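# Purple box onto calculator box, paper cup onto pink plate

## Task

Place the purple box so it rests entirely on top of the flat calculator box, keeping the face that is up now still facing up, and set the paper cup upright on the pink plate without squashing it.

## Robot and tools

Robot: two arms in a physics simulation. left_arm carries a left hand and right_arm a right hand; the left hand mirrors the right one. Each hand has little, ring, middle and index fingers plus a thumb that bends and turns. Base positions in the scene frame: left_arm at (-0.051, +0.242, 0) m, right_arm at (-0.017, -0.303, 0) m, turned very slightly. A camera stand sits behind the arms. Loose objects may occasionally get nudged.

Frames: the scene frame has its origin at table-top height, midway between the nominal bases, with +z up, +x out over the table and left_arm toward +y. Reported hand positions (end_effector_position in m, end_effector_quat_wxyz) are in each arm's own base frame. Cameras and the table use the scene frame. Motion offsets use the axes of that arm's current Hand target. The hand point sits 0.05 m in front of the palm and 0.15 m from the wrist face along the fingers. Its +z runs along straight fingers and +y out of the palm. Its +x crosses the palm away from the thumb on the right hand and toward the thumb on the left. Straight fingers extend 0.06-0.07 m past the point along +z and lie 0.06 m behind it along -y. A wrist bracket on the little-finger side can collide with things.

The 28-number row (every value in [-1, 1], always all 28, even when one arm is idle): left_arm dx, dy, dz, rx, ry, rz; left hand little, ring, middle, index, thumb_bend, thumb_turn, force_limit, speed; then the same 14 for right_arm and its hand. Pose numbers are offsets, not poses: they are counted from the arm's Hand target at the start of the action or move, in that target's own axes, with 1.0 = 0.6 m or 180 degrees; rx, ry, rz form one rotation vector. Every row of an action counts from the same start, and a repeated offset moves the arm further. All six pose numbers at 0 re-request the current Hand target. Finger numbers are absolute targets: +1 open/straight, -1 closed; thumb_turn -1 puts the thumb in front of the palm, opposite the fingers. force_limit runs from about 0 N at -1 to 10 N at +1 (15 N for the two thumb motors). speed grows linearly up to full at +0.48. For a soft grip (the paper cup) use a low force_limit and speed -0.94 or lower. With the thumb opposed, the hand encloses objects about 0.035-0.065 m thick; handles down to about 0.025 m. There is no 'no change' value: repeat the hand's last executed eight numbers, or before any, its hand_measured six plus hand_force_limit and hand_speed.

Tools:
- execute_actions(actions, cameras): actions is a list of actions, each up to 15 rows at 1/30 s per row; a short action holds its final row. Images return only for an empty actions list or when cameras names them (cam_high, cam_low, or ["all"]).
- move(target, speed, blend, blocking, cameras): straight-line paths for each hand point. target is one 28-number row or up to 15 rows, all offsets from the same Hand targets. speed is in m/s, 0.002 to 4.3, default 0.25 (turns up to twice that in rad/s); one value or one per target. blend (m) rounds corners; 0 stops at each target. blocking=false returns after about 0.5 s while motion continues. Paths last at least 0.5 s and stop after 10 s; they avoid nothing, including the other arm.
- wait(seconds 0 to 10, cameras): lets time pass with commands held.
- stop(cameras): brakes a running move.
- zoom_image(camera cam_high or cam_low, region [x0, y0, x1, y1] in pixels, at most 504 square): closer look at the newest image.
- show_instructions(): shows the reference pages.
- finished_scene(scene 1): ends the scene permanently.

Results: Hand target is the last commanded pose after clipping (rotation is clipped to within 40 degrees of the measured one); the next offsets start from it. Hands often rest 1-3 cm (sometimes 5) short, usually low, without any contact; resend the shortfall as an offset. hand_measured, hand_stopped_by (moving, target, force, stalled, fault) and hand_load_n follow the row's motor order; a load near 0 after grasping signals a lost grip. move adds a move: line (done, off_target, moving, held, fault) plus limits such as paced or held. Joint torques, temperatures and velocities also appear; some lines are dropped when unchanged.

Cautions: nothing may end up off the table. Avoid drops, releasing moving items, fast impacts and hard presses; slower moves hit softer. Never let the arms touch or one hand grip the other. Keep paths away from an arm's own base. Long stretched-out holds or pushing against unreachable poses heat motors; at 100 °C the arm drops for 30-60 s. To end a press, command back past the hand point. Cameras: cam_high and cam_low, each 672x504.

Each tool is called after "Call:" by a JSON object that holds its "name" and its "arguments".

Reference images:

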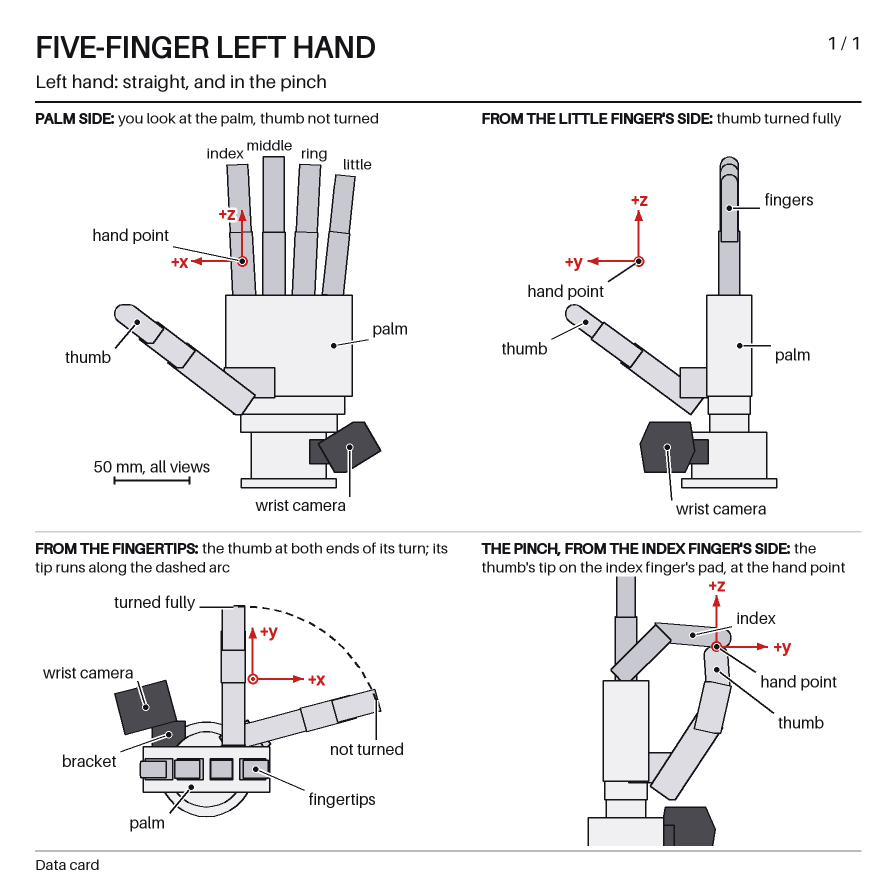

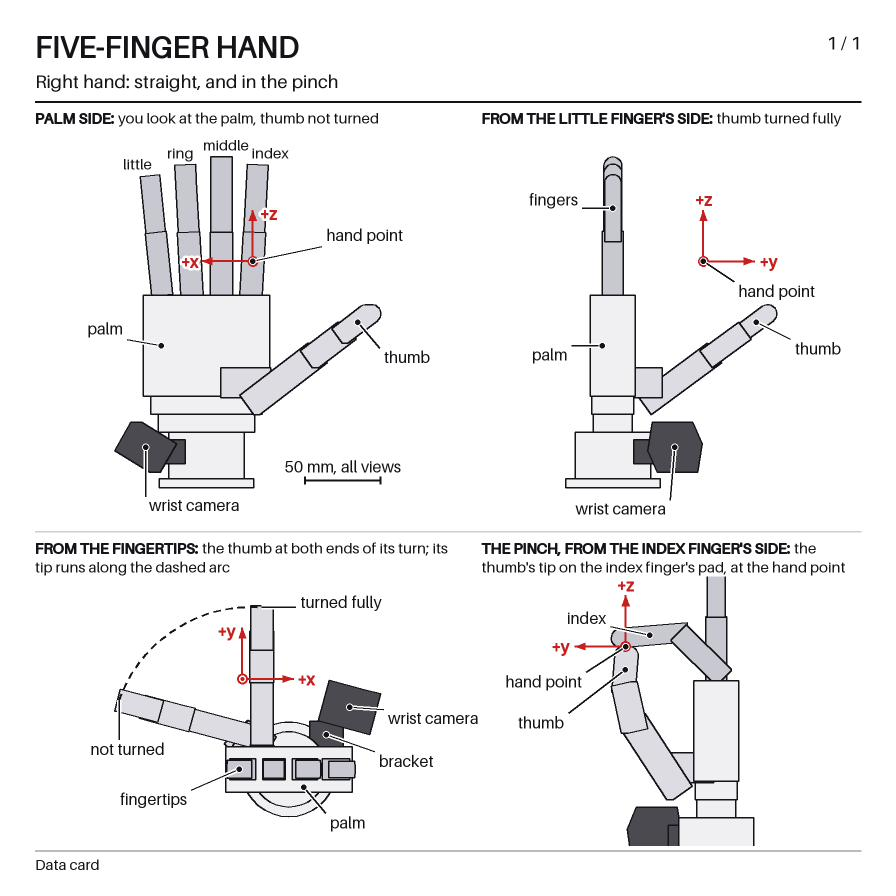

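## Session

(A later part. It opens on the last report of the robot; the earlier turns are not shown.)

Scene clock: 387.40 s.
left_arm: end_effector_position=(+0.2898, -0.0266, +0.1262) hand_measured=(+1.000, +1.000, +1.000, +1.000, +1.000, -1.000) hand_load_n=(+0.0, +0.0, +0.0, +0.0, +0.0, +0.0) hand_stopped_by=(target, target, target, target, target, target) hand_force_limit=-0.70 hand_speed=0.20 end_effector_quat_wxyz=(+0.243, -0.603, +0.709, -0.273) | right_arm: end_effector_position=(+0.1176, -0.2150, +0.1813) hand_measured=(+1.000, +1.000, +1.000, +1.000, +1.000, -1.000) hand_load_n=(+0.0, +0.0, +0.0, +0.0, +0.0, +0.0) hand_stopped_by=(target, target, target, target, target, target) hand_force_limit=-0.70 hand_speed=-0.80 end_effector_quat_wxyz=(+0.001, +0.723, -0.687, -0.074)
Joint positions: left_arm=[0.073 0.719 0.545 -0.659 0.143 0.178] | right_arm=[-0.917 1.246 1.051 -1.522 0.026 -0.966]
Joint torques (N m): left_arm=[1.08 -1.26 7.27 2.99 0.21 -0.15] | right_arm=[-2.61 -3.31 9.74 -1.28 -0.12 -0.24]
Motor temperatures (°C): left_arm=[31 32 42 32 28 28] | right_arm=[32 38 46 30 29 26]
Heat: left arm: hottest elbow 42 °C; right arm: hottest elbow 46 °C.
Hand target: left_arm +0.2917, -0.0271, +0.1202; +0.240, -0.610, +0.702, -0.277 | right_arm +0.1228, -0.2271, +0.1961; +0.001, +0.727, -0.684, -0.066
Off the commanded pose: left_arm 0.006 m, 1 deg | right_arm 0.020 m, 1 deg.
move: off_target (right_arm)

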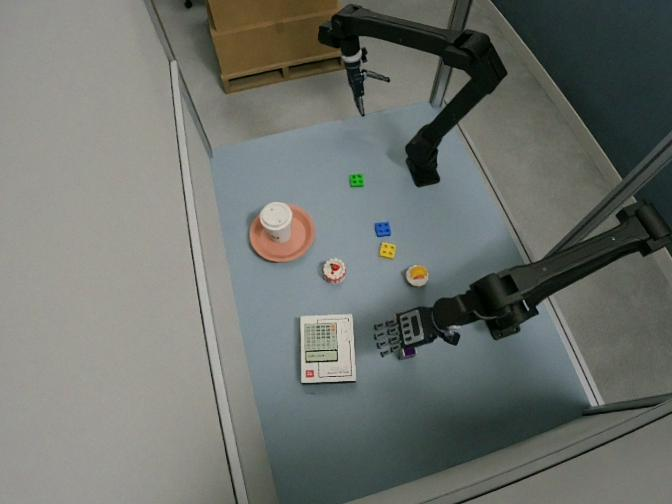

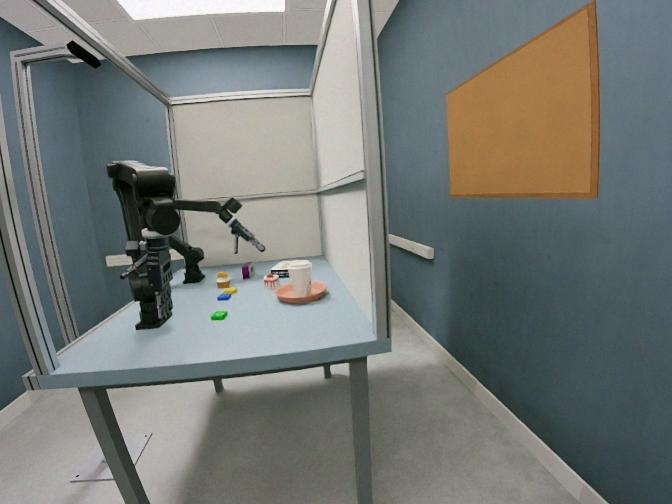

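Call:
{"name": "move", "arguments": {"target": [0.0048,0.0752,0.1013,0,0,0, 1,1,1,1,1,-1,-0.7,0.2, 0,0,0,0,0,0, 1,1,1,1,1,-1,-0.7,-0.8], "speed": 0.1, "cameras": ["all"]}}

Call:
{"name": "zoom_image", "arguments": {"camera": "cam_high", "region": [360, 280, 460, 380]}}

Call:
{"name": "zoom_image", "arguments": {"camera": "cam_low", "region": [200, 220, 300, 300]}}

Scene clock: 405.43 s.
left_arm: end_effector_position=(+0.2996, -0.0267, +0.0500) hand_measured=(+1.000, +1.000, +1.000, +1.000, +1.000, -1.000) hand_load_n=(+0.0, +0.0, +0.0, +0.0, +0.0, +0.0) hand_stopped_by=(target, target, target, target, target, target) hand_force_limit=-0.70 hand_speed=0.20 end_effector_quat_wxyz=(+0.245, -0.604, +0.708, -0.272) | right_arm: end_effector_position=(+0.1178, -0.2148, +0.1812) hand_measured=(+1.000, +1.000, +1.000, +1.000, +1.000, -1.000) hand_load_n=(+0.0, +0.5, +0.0, +0.0, +0.0, +0.0) hand_stopped_by=(target, target, target, target, target, target) hand_force_limit=-0.70 hand_speed=-0.80 end_effector_quat_wxyz=(+0.001, +0.723, -0.687, -0.074)
Joint positions: left_arm=[0.065 0.862 0.39 -0.359 0.134 0.172] | right_arm=[-0.917 1.246 1.051 -1.522 0.024 -0.966]
Joint torques (N m): left_arm=[-0.15 -1.96 6.72 2.99 -0.02 -0.24] | right_arm=[-2.08 -3.31 9.81 -1.21 -0.11 -0.24]
Heat: left arm: hottest elbow 41 °C; right arm: hottest elbow 46 °C.
Hand target: left_arm +0.2996, -0.0313, +0.0448; +0.240, -0.610, +0.702, -0.277 | right_arm +0.1227, -0.2272, +0.1961; +0.001, +0.727, -0.684, -0.066
Off the commanded pose: left_arm 0.007 m, 1 deg | right_arm 0.020 m, 1 deg.
move: off_target (right_arm)

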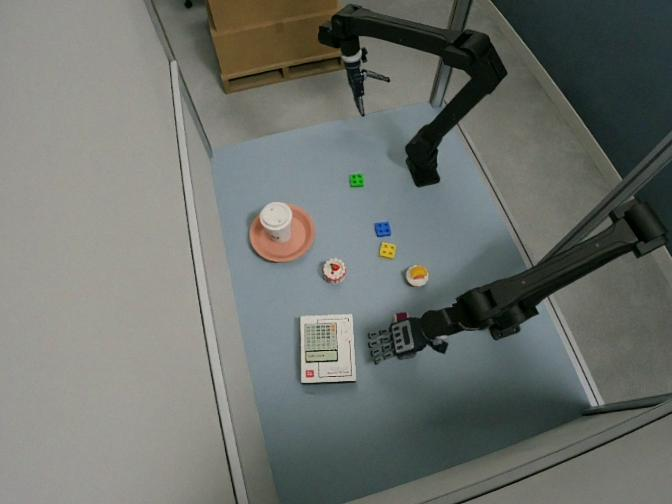

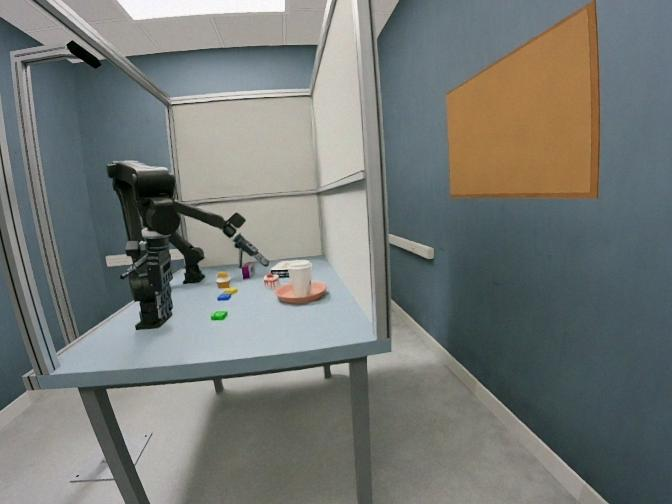

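Scaled by 5.040.

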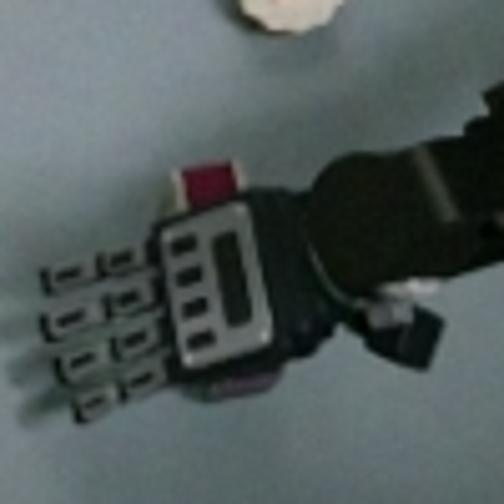

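Scaled by 5.040.

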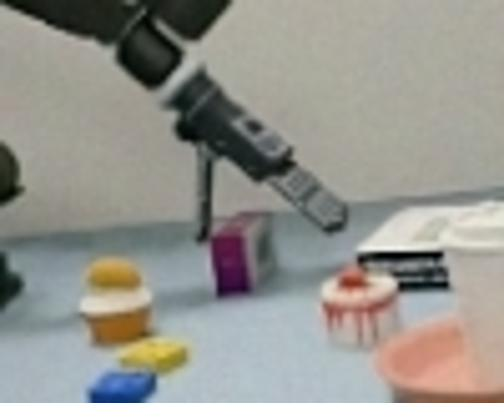

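Call:
{"name": "move", "arguments": {"target": [0.015,0.0057,0.0062,0,0,0, 1,1,1,1,1,-1,-0.7,0.2, 0,0,0,0,0,0, 1,1,1,1,1,-1,-0.7,-0.8], "speed": 0.05}}

Call:
{"name": "execute_actions", "arguments": {"actions": [[[0,0,0,0,0,0, 1,1,-0.3,-0.3,0.0,-1,-0.5,-0.92, 0,0,0,0,0,0, 1,1,1,1,1,-1,-0.7,-0.8]]]}}

Call:
{"name": "wait", "arguments": {"seconds": 3.5, "cameras": ["all"]}}

Call:
{"name": "zoom_image", "arguments": {"camera": "cam_high", "region": [360, 280, 460, 380]}}

Call:
{"name": "zoom_image", "arguments": {"camera": "cam_low", "region": [200, 220, 300, 300]}}

Scene clock: 415.67 s.
left_arm: end_effector_position=(+0.2989, -0.0356, +0.0454) hand_measured=(+1.000, +1.000, +1.000, +1.000, +1.000, -1.000) hand_load_n=(+0.0, -0.5, +0.0, +0.0, +0.0, +0.0) hand_stopped_by=(target, target, target, target, target, target) hand_force_limit=-0.70 hand_speed=0.20 end_effector_quat_wxyz=(+0.245, -0.604, +0.708, -0.272) | right_arm: end_effector_position=(+0.1178, -0.2148, +0.1812) hand_measured=(+1.000, +1.000, +1.000, +1.000, +1.000, -1.000) hand_load_n=(+0.0, +0.0, +0.0, +0.0, +0.0, +0.0) hand_stopped_by=(target, target, target, target, target, target) hand_force_limit=-0.70 hand_speed=-0.80 end_effector_quat_wxyz=(+0.001, +0.723, -0.687, -0.074)
Joint positions: left_arm=[0.025 0.867 0.378 -0.338 0.106 0.141] | right_arm=[-0.917 1.246 1.051 -1.522 0.024 -0.966]
Joint torques (N m): left_arm=[-0.15 -2.02 6.58 2.99 -0.03 -0.24] | right_arm=[-2.26 -3.31 9.85 -1.28 -0.11 -0.23]
Heat: left arm: hottest elbow 42 °C; right arm: hottest elbow 46 °C.
Hand target: left_arm +0.2984, -0.0401, +0.0398; +0.240, -0.610, +0.702, -0.277 | right_arm +0.1227, -0.2272, +0.1961; +0.001, +0.727, -0.684, -0.066
Off the commanded pose: left_arm 0.007 m, 1 deg | right_arm 0.020 m, 1 deg.
move: off_target (right_arm)

Scene clock: 419.17 s.
left_arm: end_effector_position=(+0.2989, -0.0357, +0.0453) hand_measured=(+1.000, +1.000, +0.238, +0.238, +0.606, -1.000) hand_load_n=(+0.0, +0.0, +0.0, +0.0, +0.5, +0.0) hand_stopped_by=(target, target, moving, moving, moving, target) hand_force_limit=-0.50 hand_speed=-0.92 end_effector_quat_wxyz=(+0.245, -0.604, +0.708, -0.272) | right_arm: end_effector_position=(+0.1178, -0.2148, +0.1812) hand_measured=(+1.000, +1.000, +1.000, +1.000, +1.000, -1.000) hand_load_n=(+0.0, +0.0, +0.0, +0.0, +0.0, +0.0) hand_stopped_by=(target, target, target, target, target, target) hand_force_limit=-0.70 hand_speed=-0.80 end_effector_quat_wxyz=(+0.001, +0.723, -0.687, -0.074)
Joint positions: left_arm=[0.024 0.868 0.378 -0.338 0.106 0.141] | right_arm=[-0.917 1.246 1.051 -1.522 0.024 -0.966]
Joint torques (N m): left_arm=[-0.15 -2.02 6.57 2.96 -0.03 -0.24] | right_arm=[-2.49 -3.19 9.78 -1.26 -0.1 -0.23]
Heat: left arm: hottest elbow 42 °C; right arm: hottest elbow 46 °C.
Hand target: left_arm +0.2984, -0.0402, +0.0398; +0.240, -0.610, +0.702, -0.277 | right_arm +0.1227, -0.2272, +0.1961; +0.001, +0.727, -0.684, -0.066
Off the commanded pose: left_arm 0.007 m, 1 deg | right_arm 0.020 m, 1 deg.
not at rest: the robot was still moving 3 seconds after this call's last action.

Scene clock: 422.67 s.
left_arm: end_effector_position=(+0.2988, -0.0357, +0.0452) hand_measured=(+1.000, +1.000, +0.082, +0.060, +0.530, -1.000) hand_load_n=(+0.0, +0.0, +3.5, +3.5, +5.5, -1.0) hand_stopped_by=(target, target, force, force, force, target) hand_force_limit=-0.50 hand_speed=-0.92 end_effector_quat_wxyz=(+0.245, -0.604, +0.708, -0.272) | right_arm: end_effector_position=(+0.1178, -0.2148, +0.1812) hand_measured=(+1.000, +1.000, +1.000, +1.000, +1.000, -1.000) hand_load_n=(+0.0, +0.0, +0.5, +0.0, +0.0, +0.0) hand_stopped_by=(target, target, target, target, target, target) hand_force_limit=-0.70 hand_speed=-0.80 end_effector_quat_wxyz=(+0.001, +0.723, -0.687, -0.074)
Joint positions: left_arm=[0.024 0.868 0.378 -0.338 0.106 0.141] | right_arm=[-0.917 1.246 1.051 -1.522 0.024 -0.966]
Joint torques (N m): left_arm=[-0.15 -2.08 6.57 2.97 -0.03 -0.24] | right_arm=[-2.73 -3.08 9.77 -1.21 -0.11 -0.22]
Heat: left arm: hottest elbow 42 °C; right arm: hottest elbow 46 °C.
Hand target: left_arm +0.2984, -0.0402, +0.0398; +0.240, -0.610, +0.702, -0.277 | right_arm +0.1227, -0.2272, +0.1961; +0.001, +0.727, -0.684, -0.066
Off the commanded pose: left_arm 0.007 m, 1 deg | right_arm 0.020 m, 1 deg.
wait: 3.50 s; at rest by 0.93 s

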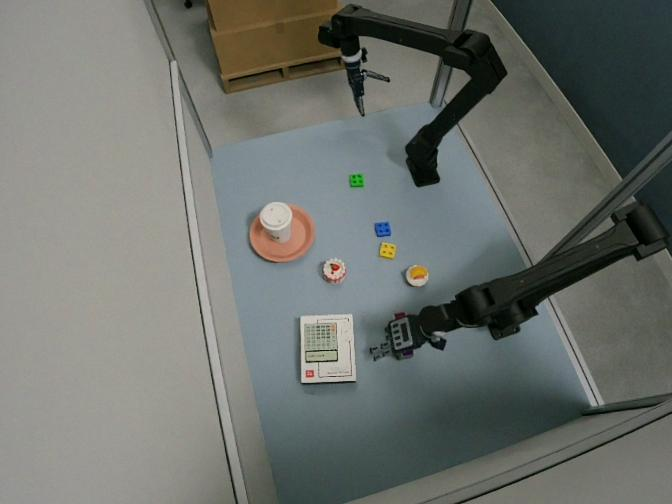

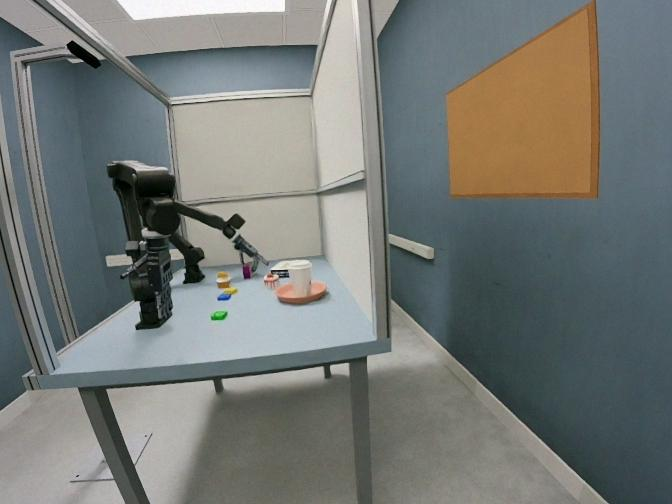

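Scaled by 5.040.

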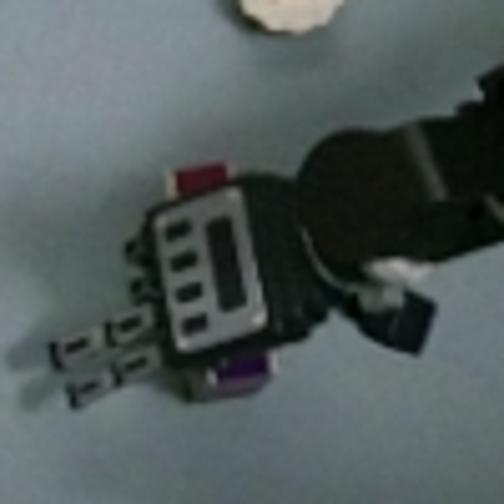

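Scaled by 5.040.

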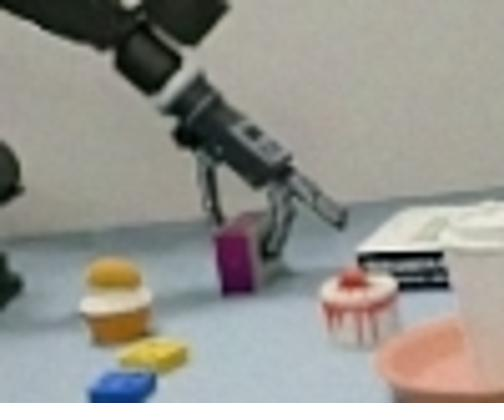

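Call:
{"name": "move", "arguments": {"target": [0,-0.0341,-0.0366,0,0,0, 1,1,-0.3,-0.3,0.0,-1,-0.5,-0.92, 0,0,0,0,0,0, 1,1,1,1,1,-1,-0.7,-0.8], "speed": 0.05, "cameras": ["all"]}}

Call:
{"name": "zoom_image", "arguments": {"camera": "cam_high", "region": [360, 280, 460, 380]}}

Call:
{"name": "zoom_image", "arguments": {"camera": "cam_low", "region": [200, 220, 300, 300]}}

Scene clock: 427.07 s.
left_arm: end_effector_position=(+0.2819, -0.0361, +0.0462) hand_measured=(+1.000, +1.000, +0.082, +0.060, +0.530, -1.000) hand_load_n=(-0.5, +0.0, +3.5, +4.0, +6.5, -1.0) hand_stopped_by=(target, target, force, force, force, target) hand_force_limit=-0.50 hand_speed=-0.92 end_effector_quat_wxyz=(+0.230, -0.610, +0.713, -0.260) | right_arm: end_effector_position=(+0.1178, -0.2148, +0.1812) hand_measured=(+1.000, +1.000, +1.000, +1.000, +1.000, -1.000) hand_load_n=(+0.0, +0.0, +0.0, +0.0, +0.0, +0.0) hand_stopped_by=(target, target, target, target, target, target) hand_force_limit=-0.70 hand_speed=-0.80 end_effector_quat_wxyz=(+0.001, +0.723, -0.687, -0.074)
Joint positions: left_arm=[0.024 0.824 0.378 -0.424 0.106 0.141] | right_arm=[-0.917 1.246 1.051 -1.522 0.024 -0.966]
Joint torques (N m): left_arm=[-0.09 -2.9 11.11 1.4 0.02 -0.24] | right_arm=[-2.32 -3.37 9.84 -1.28 -0.12 -0.26]
Heat: left arm: hottest elbow 42 °C; right arm: hottest elbow 46 °C.
Hand target: left_arm +0.2984, -0.0401, +0.0698; +0.240, -0.610, +0.702, -0.277 | right_arm +0.1227, -0.2272, +0.1961; +0.001, +0.727, -0.684, -0.066
Off the commanded pose: left_arm 0.029 m, 3 deg | right_arm 0.020 m, 1 deg.
move: off_target (left_arm, right_arm)

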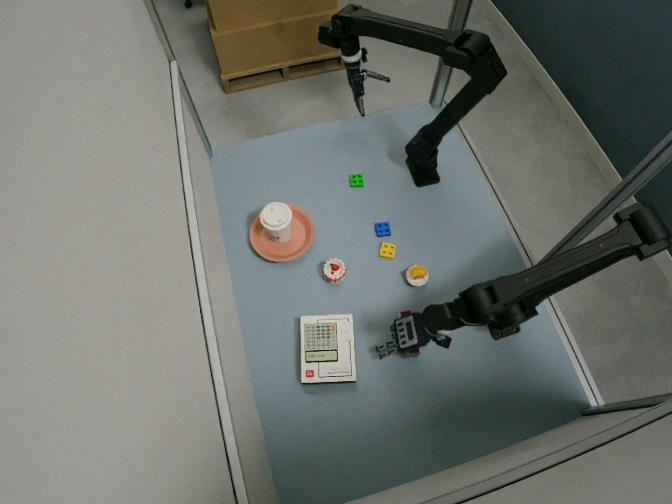

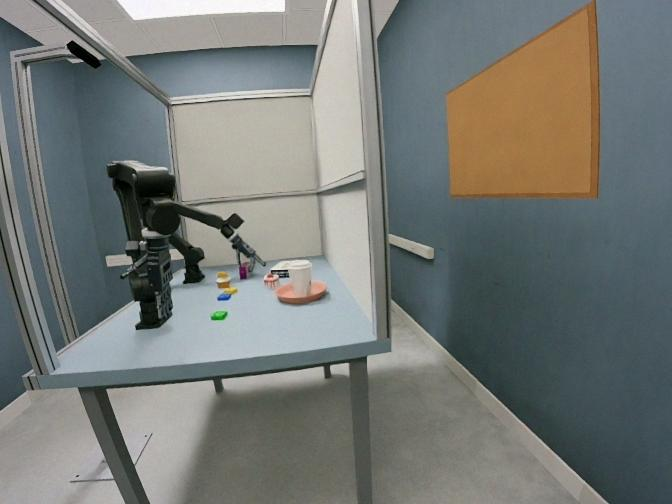

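Scaled by 5.040.

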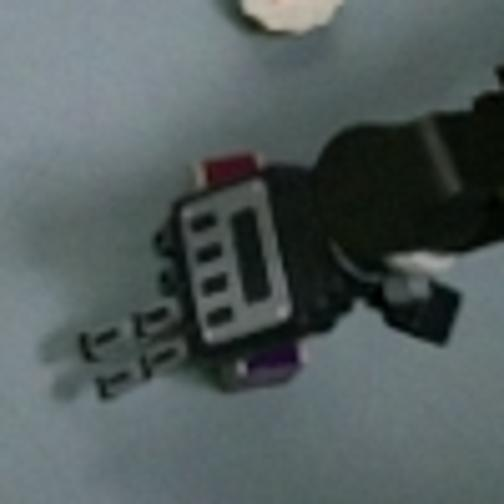

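Scaled by 5.040.

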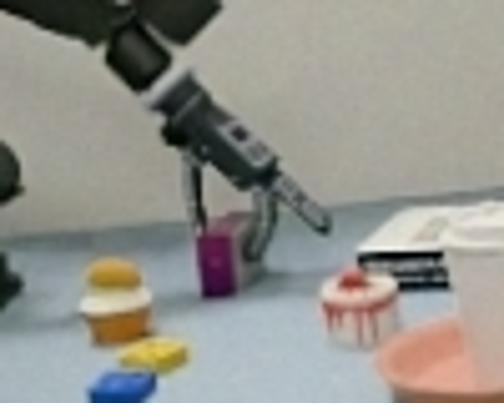

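Call:
{"name": "move", "arguments": {"target": [0.0,-0.0341,-0.0366,0,0,0, 1,1,-0.3,-0.3,0.0,-1,-0.5,-0.92, 0,0,0,0,0,0, 1,1,1,1,1,-1,-0.7,-0.8], "speed": 0.05, "cameras": ["all"]}}

Call:
{"name": "zoom_image", "arguments": {"camera": "cam_low", "region": [200, 220, 300, 300]}}

Scene clock: 430.50 s.
left_arm: end_effector_position=(+0.2792, -0.0362, +0.0700) hand_measured=(+1.000, +1.000, +0.082, +0.060, +0.530, -1.000) hand_load_n=(+0.0, +0.0, +3.0, +3.5, +6.5, -1.5) hand_stopped_by=(target, target, force, force, force, target) hand_force_limit=-0.50 hand_speed=-0.92 end_effector_quat_wxyz=(+0.225, -0.611, +0.714, -0.256) | right_arm: end_effector_position=(+0.1178, -0.2148, +0.1812) hand_measured=(+1.000, +1.000, +1.000, +1.000, +1.000, -1.000) hand_load_n=(+0.0, +0.0, +0.0, +0.0, +0.0, +0.0) hand_stopped_by=(target, target, target, target, target, target) hand_force_limit=-0.70 hand_speed=-0.80 end_effector_quat_wxyz=(+0.001, +0.723, -0.687, -0.074)
Joint positions: left_arm=[0.024 0.78 0.433 -0.536 0.106 0.141] | right_arm=[-0.917 1.246 1.051 -1.522 0.024 -0.966]
Joint torques (N m): left_arm=[-0.03 -2.78 12.15 1.43 0.04 -0.24] | right_arm=[-2.49 -3.08 9.81 -1.24 -0.11 -0.26]
Heat: left arm: hottest elbow 43 °C; right arm: hottest elbow 46 °C.
Hand target: left_arm +0.2984, -0.0401, +0.0999; +0.240, -0.610, +0.702, -0.277 | right_arm +0.1227, -0.2272, +0.1961; +0.001, +0.727, -0.684, -0.066
Off the commanded pose: left_arm 0.036 m, 3 deg | right_arm 0.020 m, 1 deg.
move: off_target (left_arm, right_arm)

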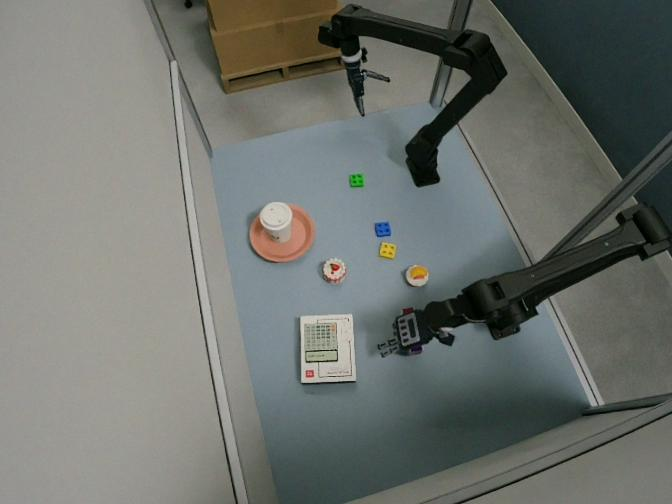

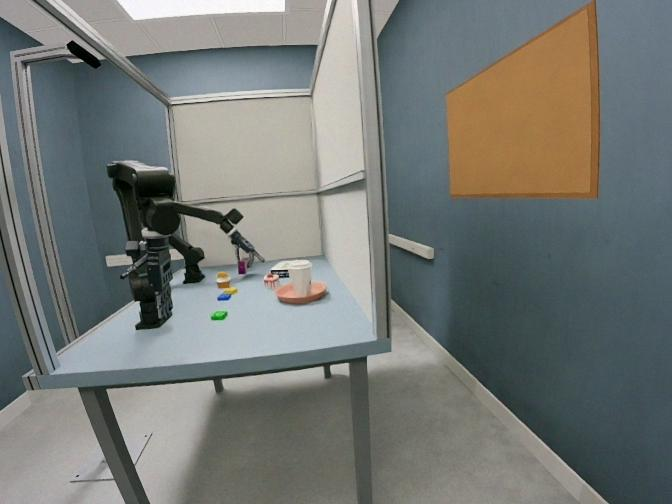

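Scaled by 5.040.

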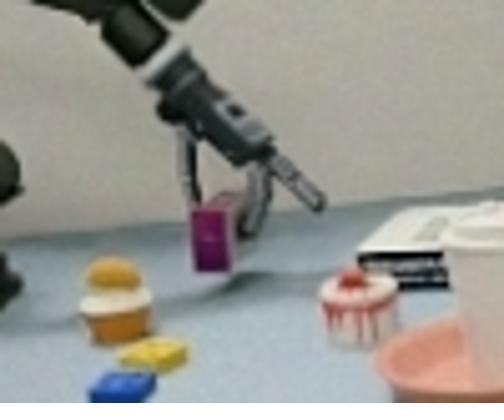

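Call:
{"name": "execute_actions", "arguments": {"actions": [[[0,0,0,0,0,0, 1,1,-0.35,-0.35,-0.05,-1,-0.1,-0.94, 0,0,0,0,0,0, 1,1,1,1,1,-1,-0.7,-0.8]]]}}

Call:
{"name": "move", "arguments": {"target": [[0,-0.0341,-0.0366,0,0,0, 1,1,-0.35,-0.35,-0.05,-1,-0.1,-0.94, 0,0,0,0,0,0, 1,1,1,1,1,-1,-0.7,-0.8],[-0.0063,-0.3195,0.1955,0,0,0, 1,1,-0.35,-0.35,-0.05,-1,-0.1,-0.94, 0,0,0,0,0,0, 1,1,1,1,1,-1,-0.7,-0.8]], "speed": 0.08, "blend": [0.01, 0], "cameras": ["all"]}}

Call:
{"name": "zoom_image", "arguments": {"camera": "cam_low", "region": [220, 210, 320, 300]}}

Call:
{"name": "zoom_image", "arguments": {"camera": "cam_high", "region": [280, 280, 400, 400]}}

Scene clock: 441.40 s.
left_arm: end_effector_position=(+0.2793, -0.0362, +0.0701) hand_measured=(+1.000, +1.000, +0.072, +0.050, +0.530, -1.000) hand_load_n=(+0.0, +0.0, +5.5, +5.0, +9.5, -1.0) hand_stopped_by=(target, target, force, force, force, target) hand_force_limit=-0.10 hand_speed=-0.94 end_effector_quat_wxyz=(+0.225, -0.611, +0.714, -0.256) | right_arm: end_effector_position=(+0.1178, -0.2148, +0.1812) hand_measured=(+1.000, +1.000, +1.000, +1.000, +1.000, -1.000) hand_load_n=(+0.0, +0.0, +0.0, +0.0, +0.0, +0.0) hand_stopped_by=(target, target, target, target, target, target) hand_force_limit=-0.70 hand_speed=-0.80 end_effector_quat_wxyz=(+0.001, +0.723, -0.687, -0.074)
Joint positions: left_arm=[0.024 0.779 0.433 -0.536 0.106 0.141] | right_arm=[-0.917 1.246 1.051 -1.522 0.024 -0.966]
Joint torques (N m): left_arm=[-0.03 -2.78 12.15 1.43 0.04 -0.24] | right_arm=[-2.32 -3.25 9.84 -1.25 -0.12 -0.25]
Heat: left arm: hottest elbow 44 °C; right arm: hottest elbow 46 °C.
Hand target: left_arm +0.2984, -0.0401, +0.0999; +0.240, -0.610, +0.702, -0.277 | right_arm +0.1227, -0.2272, +0.1961; +0.001, +0.727, -0.684, -0.066
Off the commanded pose: left_arm 0.036 m, 3 deg | right_arm 0.020 m, 1 deg.

Scene clock: 445.30 s.
left_arm: end_effector_position=(+0.4882, -0.0595, +0.1229) hand_measured=(+1.000, +1.000, +0.072, +0.050, +0.530, -1.000) hand_load_n=(+0.0, +0.0, +5.5, +5.0, +9.5, -1.5) hand_stopped_by=(target, target, force, force, force, target) hand_force_limit=-0.10 hand_speed=-0.94 end_effector_quat_wxyz=(+0.224, -0.611, +0.716, -0.252) | right_arm: end_effector_position=(+0.1178, -0.2148, +0.1812) hand_measured=(+1.000, +1.000, +1.000, +1.000, +1.000, -1.000) hand_load_n=(+0.0, +0.0, -0.5, +0.0, +0.0, +0.0) hand_stopped_by=(target, target, target, target, target, target) hand_force_limit=-0.70 hand_speed=-0.80 end_effector_quat_wxyz=(+0.001, +0.723, -0.687, -0.074)
Joint positions: left_arm=[-0.046 1.382 0.988 -0.491 0.058 0.09] | right_arm=[-0.917 1.246 1.051 -1.522 0.024 -0.966]
Joint torques (N m): left_arm=[-0.15 -8.7 11.99 2.89 -0.04 -0.25] | right_arm=[-2.43 -3.14 9.92 -1.16 -0.1 -0.24]
Heat: left arm: hottest elbow 44 °C; right arm: hottest elbow 46 °C.
Hand target: left_arm +0.5170, -0.0672, +0.1451; +0.240, -0.610, +0.702, -0.277 | right_arm +0.1227, -0.2272, +0.1961; +0.001, +0.727, -0.684, -0.066
Off the commanded pose: left_arm 0.037 m, 4 deg | right_arm 0.020 m, 1 deg.
move: off_target (left_arm, right_arm)

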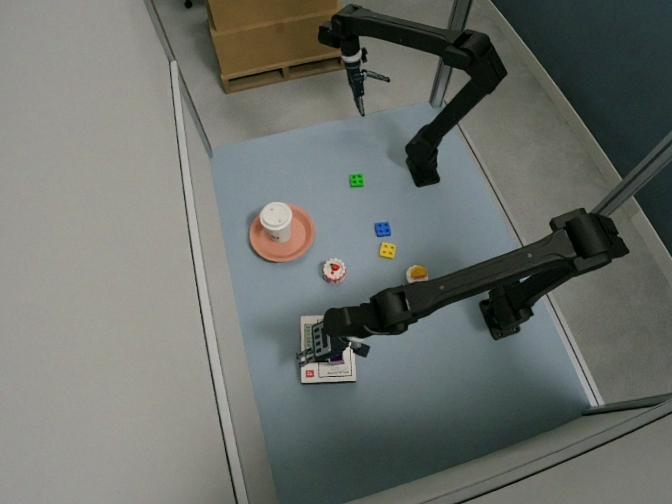

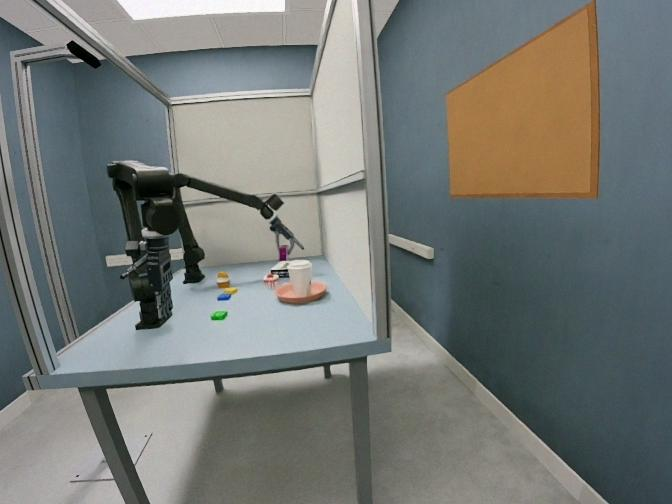

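Scaled by 5.040.

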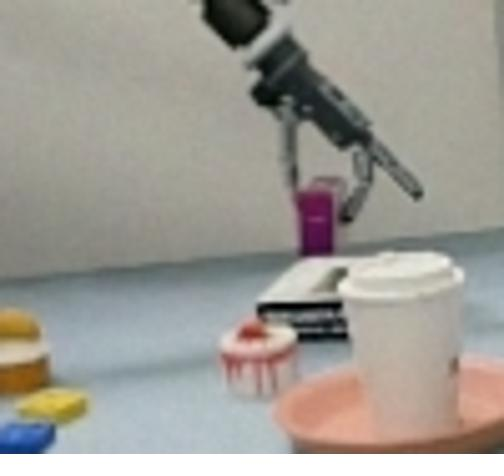

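Scaled by 4.200.

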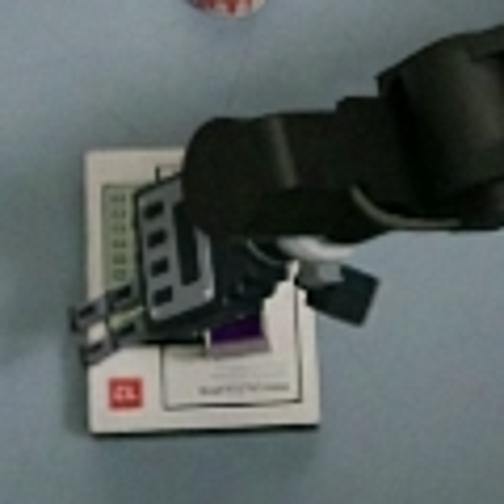

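Call:
{"name": "move", "arguments": {"target": [0.0027,0.0167,0.0528,0.0194,0,0, 1,1,-0.35,-0.35,-0.05,-1,-0.1,-0.94, 0,0,0,0,0,0, 1,1,1,1,1,-1,-0.7,-0.8], "speed": 0.05, "cameras": ["all"]}}

Call:
{"name": "zoom_image", "arguments": {"camera": "cam_low", "region": [240, 220, 320, 290]}}

Call:
{"name": "zoom_image", "arguments": {"camera": "cam_high", "region": [280, 280, 400, 400]}}

Scene clock: 452.17 s.
left_arm: end_effector_position=(+0.5273, -0.0644, +0.1215) hand_measured=(+1.000, +1.000, +0.072, +0.050, +0.530, -1.000) hand_load_n=(+0.0, +0.0, +5.0, +5.0, +9.5, -1.5) hand_stopped_by=(target, target, force, force, force, target) hand_force_limit=-0.10 hand_speed=-0.94 end_effector_quat_wxyz=(+0.262, -0.597, +0.700, -0.291) | right_arm: end_effector_position=(+0.1178, -0.2148, +0.1812) hand_measured=(+1.000, +1.000, +1.000, +1.000, +1.000, -1.000) hand_load_n=(+0.0, +0.0, +0.0, +0.0, +0.0, +0.0) hand_stopped_by=(target, target, target, target, target, target) hand_force_limit=-0.70 hand_speed=-0.80 end_effector_quat_wxyz=(+0.001, +0.723, -0.687, -0.074)
Joint positions: left_arm=[-0.051 1.431 0.988 -0.324 0.058 0.083] | right_arm=[-0.917 1.246 1.051 -1.522 0.024 -0.966]
Joint torques (N m): left_arm=[-0.15 -9.35 7.32 3.19 -0.05 -0.25] | right_arm=[-2.43 -3.55 9.81 -1.26 -0.11 -0.23]
Heat: left arm: hottest elbow 44 °C; right arm: hottest elbow 46 °C.
Hand target: left_arm +0.5309, -0.0709, +0.1152; +0.259, -0.602, +0.694, -0.299 | right_arm +0.1227, -0.2272, +0.1961; +0.001, +0.727, -0.684, -0.066
Off the commanded pose: left_arm 0.010 m, 1 deg | right_arm 0.020 m, 1 deg.
move: off_target (right_arm)

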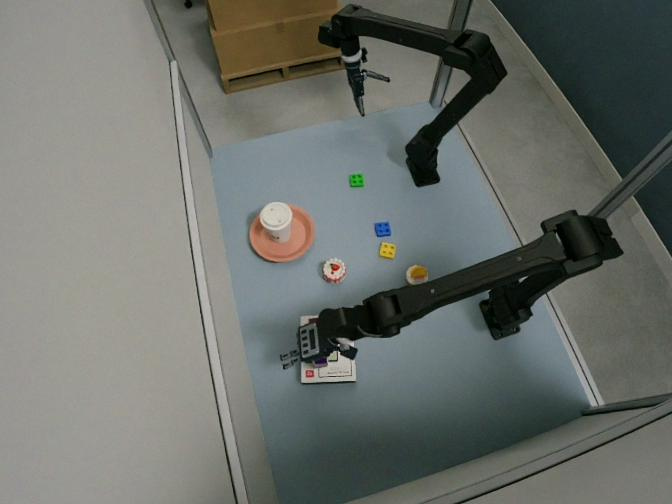

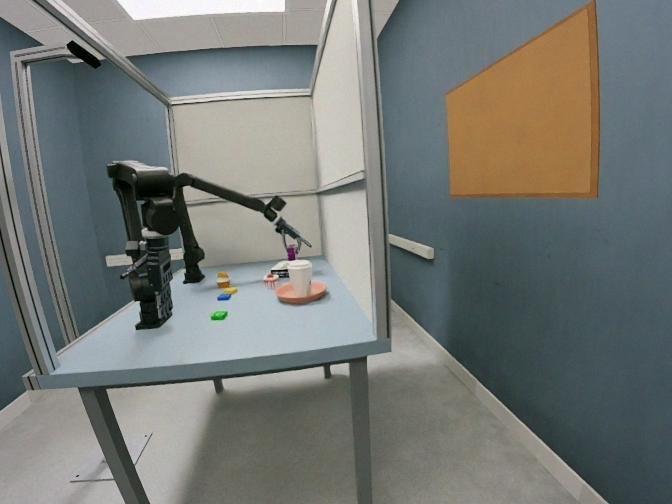

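Scaled by 6.300.

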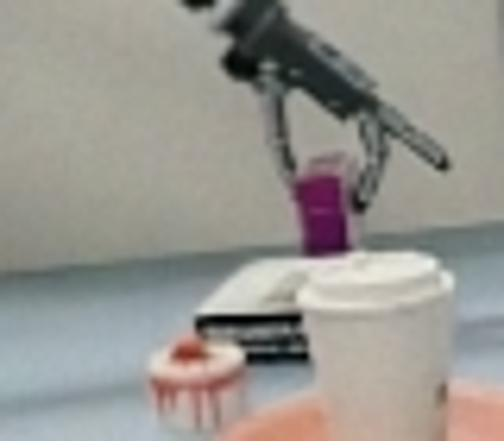

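Scaled by 4.200.

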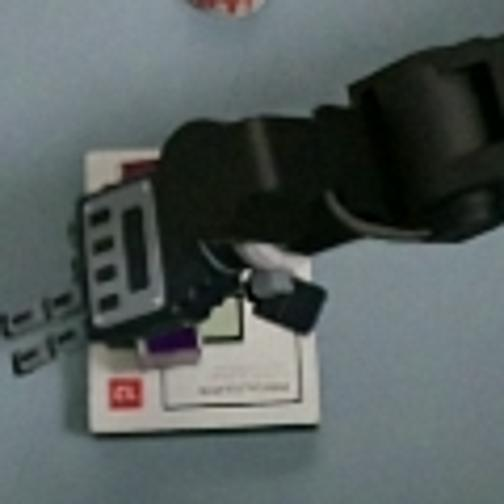

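Call:
{"name": "move", "arguments": {"target": [0.0037,0.0725,0.0108,-0.018,0,0, 1,1,-0.35,-0.35,-0.05,-1,-0.1,-0.94, 0,0,0,0,0,0, 1,1,1,1,1,-1,-0.7,-0.8], "speed": 0.05, "cameras": ["all"]}}

Call:
{"name": "zoom_image", "arguments": {"camera": "cam_low", "region": [240, 220, 320, 290]}}

Call:
{"name": "zoom_image", "arguments": {"camera": "cam_high", "region": [280, 280, 400, 400]}}

Scene clock: 459.33 s.
left_arm: end_effector_position=(+0.5060, -0.0636, +0.0895) hand_measured=(+1.000, +1.000, +0.074, +0.050, +0.530, -1.000) hand_load_n=(+0.0, +0.0, +5.5, +5.0, +9.5, -1.0) hand_stopped_by=(target, target, force, force, force, target) hand_force_limit=-0.10 hand_speed=-0.94 end_effector_quat_wxyz=(+0.248, -0.603, +0.706, -0.275) | right_arm: end_effector_position=(+0.1178, -0.2148, +0.1812) hand_measured=(+1.000, +1.000, +1.000, +1.000, +1.000, -1.000) hand_load_n=(+0.0, +0.0, +0.0, -0.5, -0.5, +0.0) hand_stopped_by=(target, target, target, target, target, target) hand_force_limit=-0.70 hand_speed=-0.80 end_effector_quat_wxyz=(+0.001, +0.723, -0.687, -0.074)
Joint positions: left_arm=[-0.053 1.437 0.921 -0.297 0.054 0.083] | right_arm=[-0.917 1.246 1.051 -1.522 0.024 -0.966]
Joint torques (N m): left_arm=[-0.15 -8.94 6.48 3.1 -0.04 -0.23] | right_arm=[-2.55 -3.14 9.78 -1.31 -0.13 -0.26]
Heat: left arm: hottest elbow 44 °C; right arm: hottest elbow 46 °C.
Hand target: left_arm +0.5056, -0.0696, +0.0789; +0.242, -0.609, +0.702, -0.279 | right_arm +0.1227, -0.2272, +0.1961; +0.001, +0.727, -0.684, -0.066
Off the commanded pose: left_arm 0.012 m, 1 deg | right_arm 0.020 m, 1 deg.
move: off_target (left_arm, right_arm)

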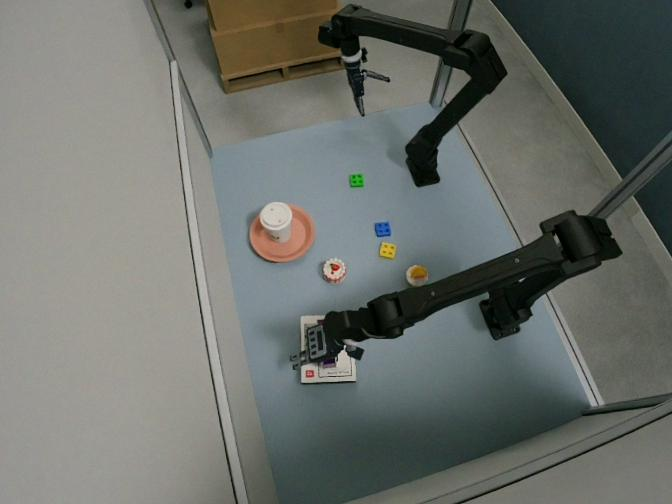

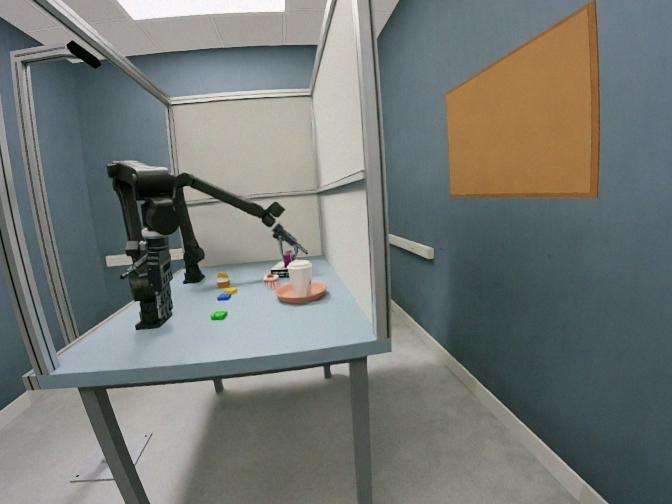

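Scaled by 6.300.

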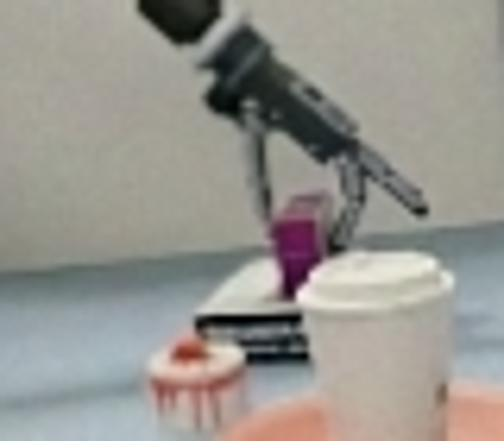

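Scaled by 4.200.

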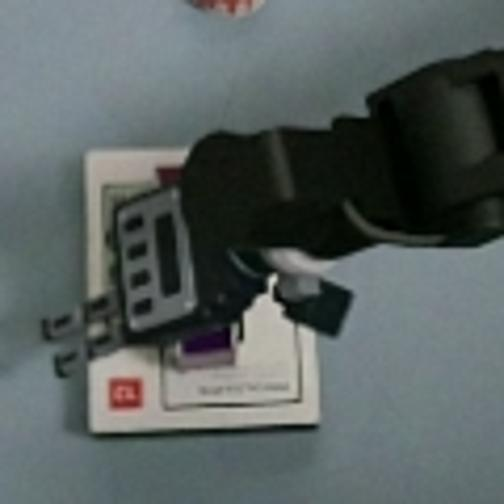

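Call:
{"name": "move", "arguments": {"target": [0,0.0114,0.0122,0,0,0, 1,1,-0.35,-0.35,-0.05,-1,-0.1,-0.94, 0,0,0,0,0,0, 1,1,1,1,1,-1,-0.7,-0.8], "speed": 0.04, "cameras": ["cam_low"]}}

Call:
{"name": "zoom_image", "arguments": {"camera": "cam_low", "region": [240, 220, 320, 290]}}

Scene clock: 463.50 s.
left_arm: end_effector_position=(+0.5083, -0.0637, +0.0887) hand_measured=(+1.000, +1.000, +0.074, +0.050, +0.530, -1.000) hand_load_n=(+0.0, +0.0, +5.0, +4.5, +8.5, -1.5) hand_stopped_by=(target, target, force, force, force, target) hand_force_limit=-0.10 hand_speed=-0.94 end_effector_quat_wxyz=(+0.254, -0.601, +0.704, -0.281) | right_arm: end_effector_position=(+0.1178, -0.2148, +0.1812) hand_measured=(+1.000, +1.000, +1.000, +1.000, +1.000, -1.000) hand_load_n=(+0.0, +0.0, +0.0, +0.0, +0.0, +0.0) hand_stopped_by=(target, target, target, target, target, target) hand_force_limit=-0.70 hand_speed=-0.80 end_effector_quat_wxyz=(+0.001, +0.723, -0.687, -0.074)
Joint positions: left_arm=[-0.053 1.437 0.911 -0.269 0.054 0.083] | right_arm=[-0.917 1.246 1.051 -1.522 0.024 -0.966]
Joint torques (N m): left_arm=[-0.15 -7.94 6.11 3.17 -0.05 -0.22] | right_arm=[-2.49 -3.25 9.85 -1.28 -0.12 -0.23]
Heat: left arm: hottest elbow 44 °C; right arm: hottest elbow 46 °C.
Hand target: left_arm +0.5056, -0.0696, +0.0689; +0.242, -0.609, +0.702, -0.279 | right_arm +0.1227, -0.2272, +0.1961; +0.001, +0.727, -0.684, -0.066
Off the commanded pose: left_arm 0.021 m, 2 deg | right_arm 0.020 m, 1 deg.
move: off_target (left_arm, right_arm)
Images, in order (width x height): cam_low 672x504.

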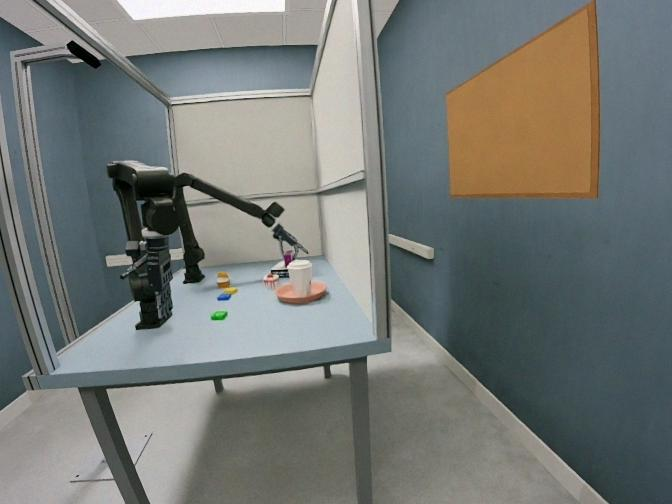

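Scaled by 6.300.

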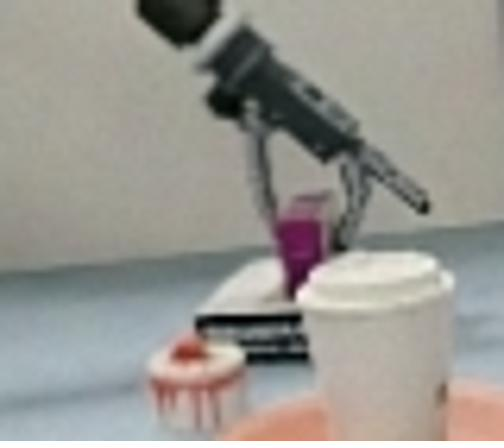

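Call:
{"name": "move", "arguments": {"target": [0,0.0082,0.0088,0,0,0, 1,1,-0.35,-0.35,-0.05,-1,-0.1,-0.94, 0,0,0,0,0,0, 1,1,1,1,1,-1,-0.7,-0.8], "speed": 0.04, "cameras": ["all"]}}

Call:
{"name": "zoom_image", "arguments": {"camera": "cam_low", "region": [260, 235, 310, 285]}}

Call:
{"name": "zoom_image", "arguments": {"camera": "cam_high", "region": [280, 290, 380, 390]}}

Scene clock: 471.03 s.
left_arm: end_effector_position=(+0.5098, -0.0641, +0.0871) hand_measured=(+1.000, +1.000, +0.072, +0.050, +0.530, -1.000) hand_load_n=(+0.0, +0.0, +3.0, +3.0, +6.5, -1.0) hand_stopped_by=(target, target, force, force, force, target) hand_force_limit=-0.10 hand_speed=-0.94 end_effector_quat_wxyz=(+0.257, -0.601, +0.701, -0.285) | right_arm: end_effector_position=(+0.1178, -0.2148, +0.1812) hand_measured=(+1.000, +1.000, +1.000, +1.000, +1.000, -1.000) hand_load_n=(+0.0, +0.0, +0.0, +0.0, +0.0, +0.0) hand_stopped_by=(target, target, target, target, target, target) hand_force_limit=-0.70 hand_speed=-0.80 end_effector_quat_wxyz=(+0.001, +0.723, -0.687, -0.074)
Joint positions: left_arm=[-0.053 1.44 0.904 -0.249 0.054 0.078] | right_arm=[-0.917 1.246 1.051 -1.522 0.024 -0.966]
Joint torques (N m): left_arm=[-0.09 -7.41 5.86 3.18 -0.06 -0.22] | right_arm=[-2.49 -3.31 9.88 -1.26 -0.13 -0.28]
Heat: left arm: hottest elbow 43 °C; right arm: hottest elbow 46 °C.
Hand target: left_arm +0.5057, -0.0696, +0.0618; +0.242, -0.609, +0.702, -0.279 | right_arm +0.1227, -0.2272, +0.1961; +0.001, +0.727, -0.684, -0.066
Off the commanded pose: left_arm 0.026 m, 2 deg | right_arm 0.020 m, 1 deg.
move: off_target (left_arm, right_arm)

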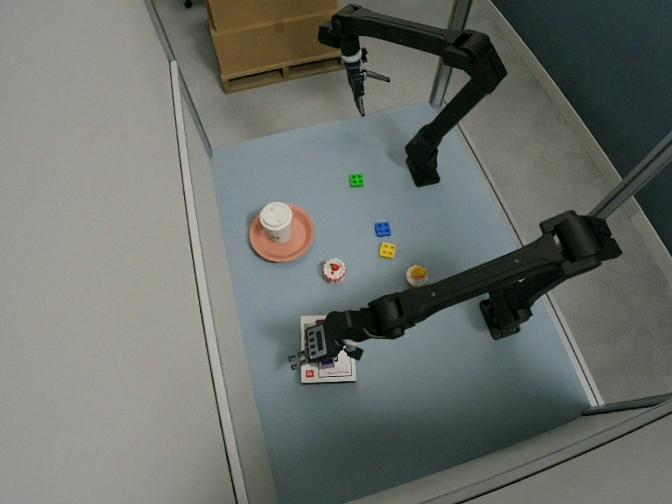

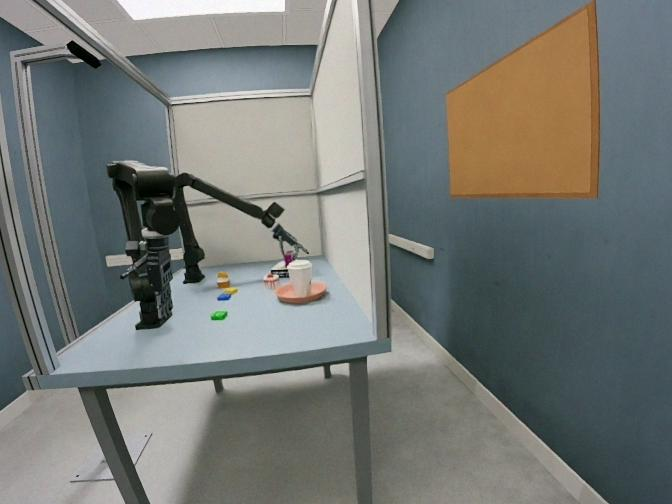

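Scaled by 10.080.

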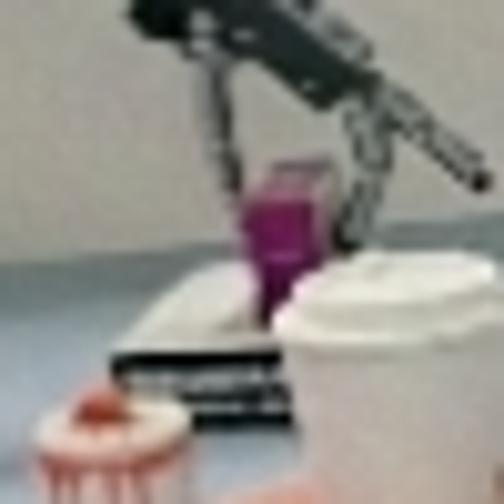

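Scaled by 5.040.

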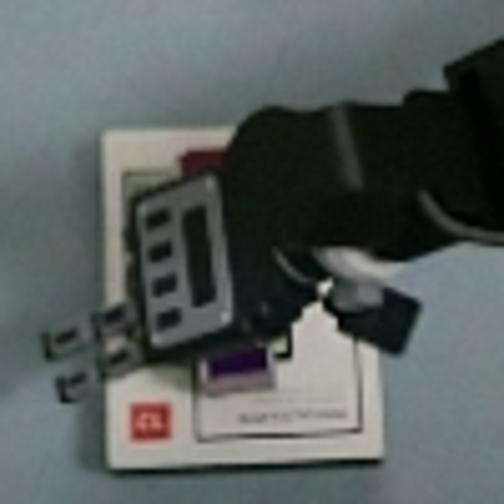

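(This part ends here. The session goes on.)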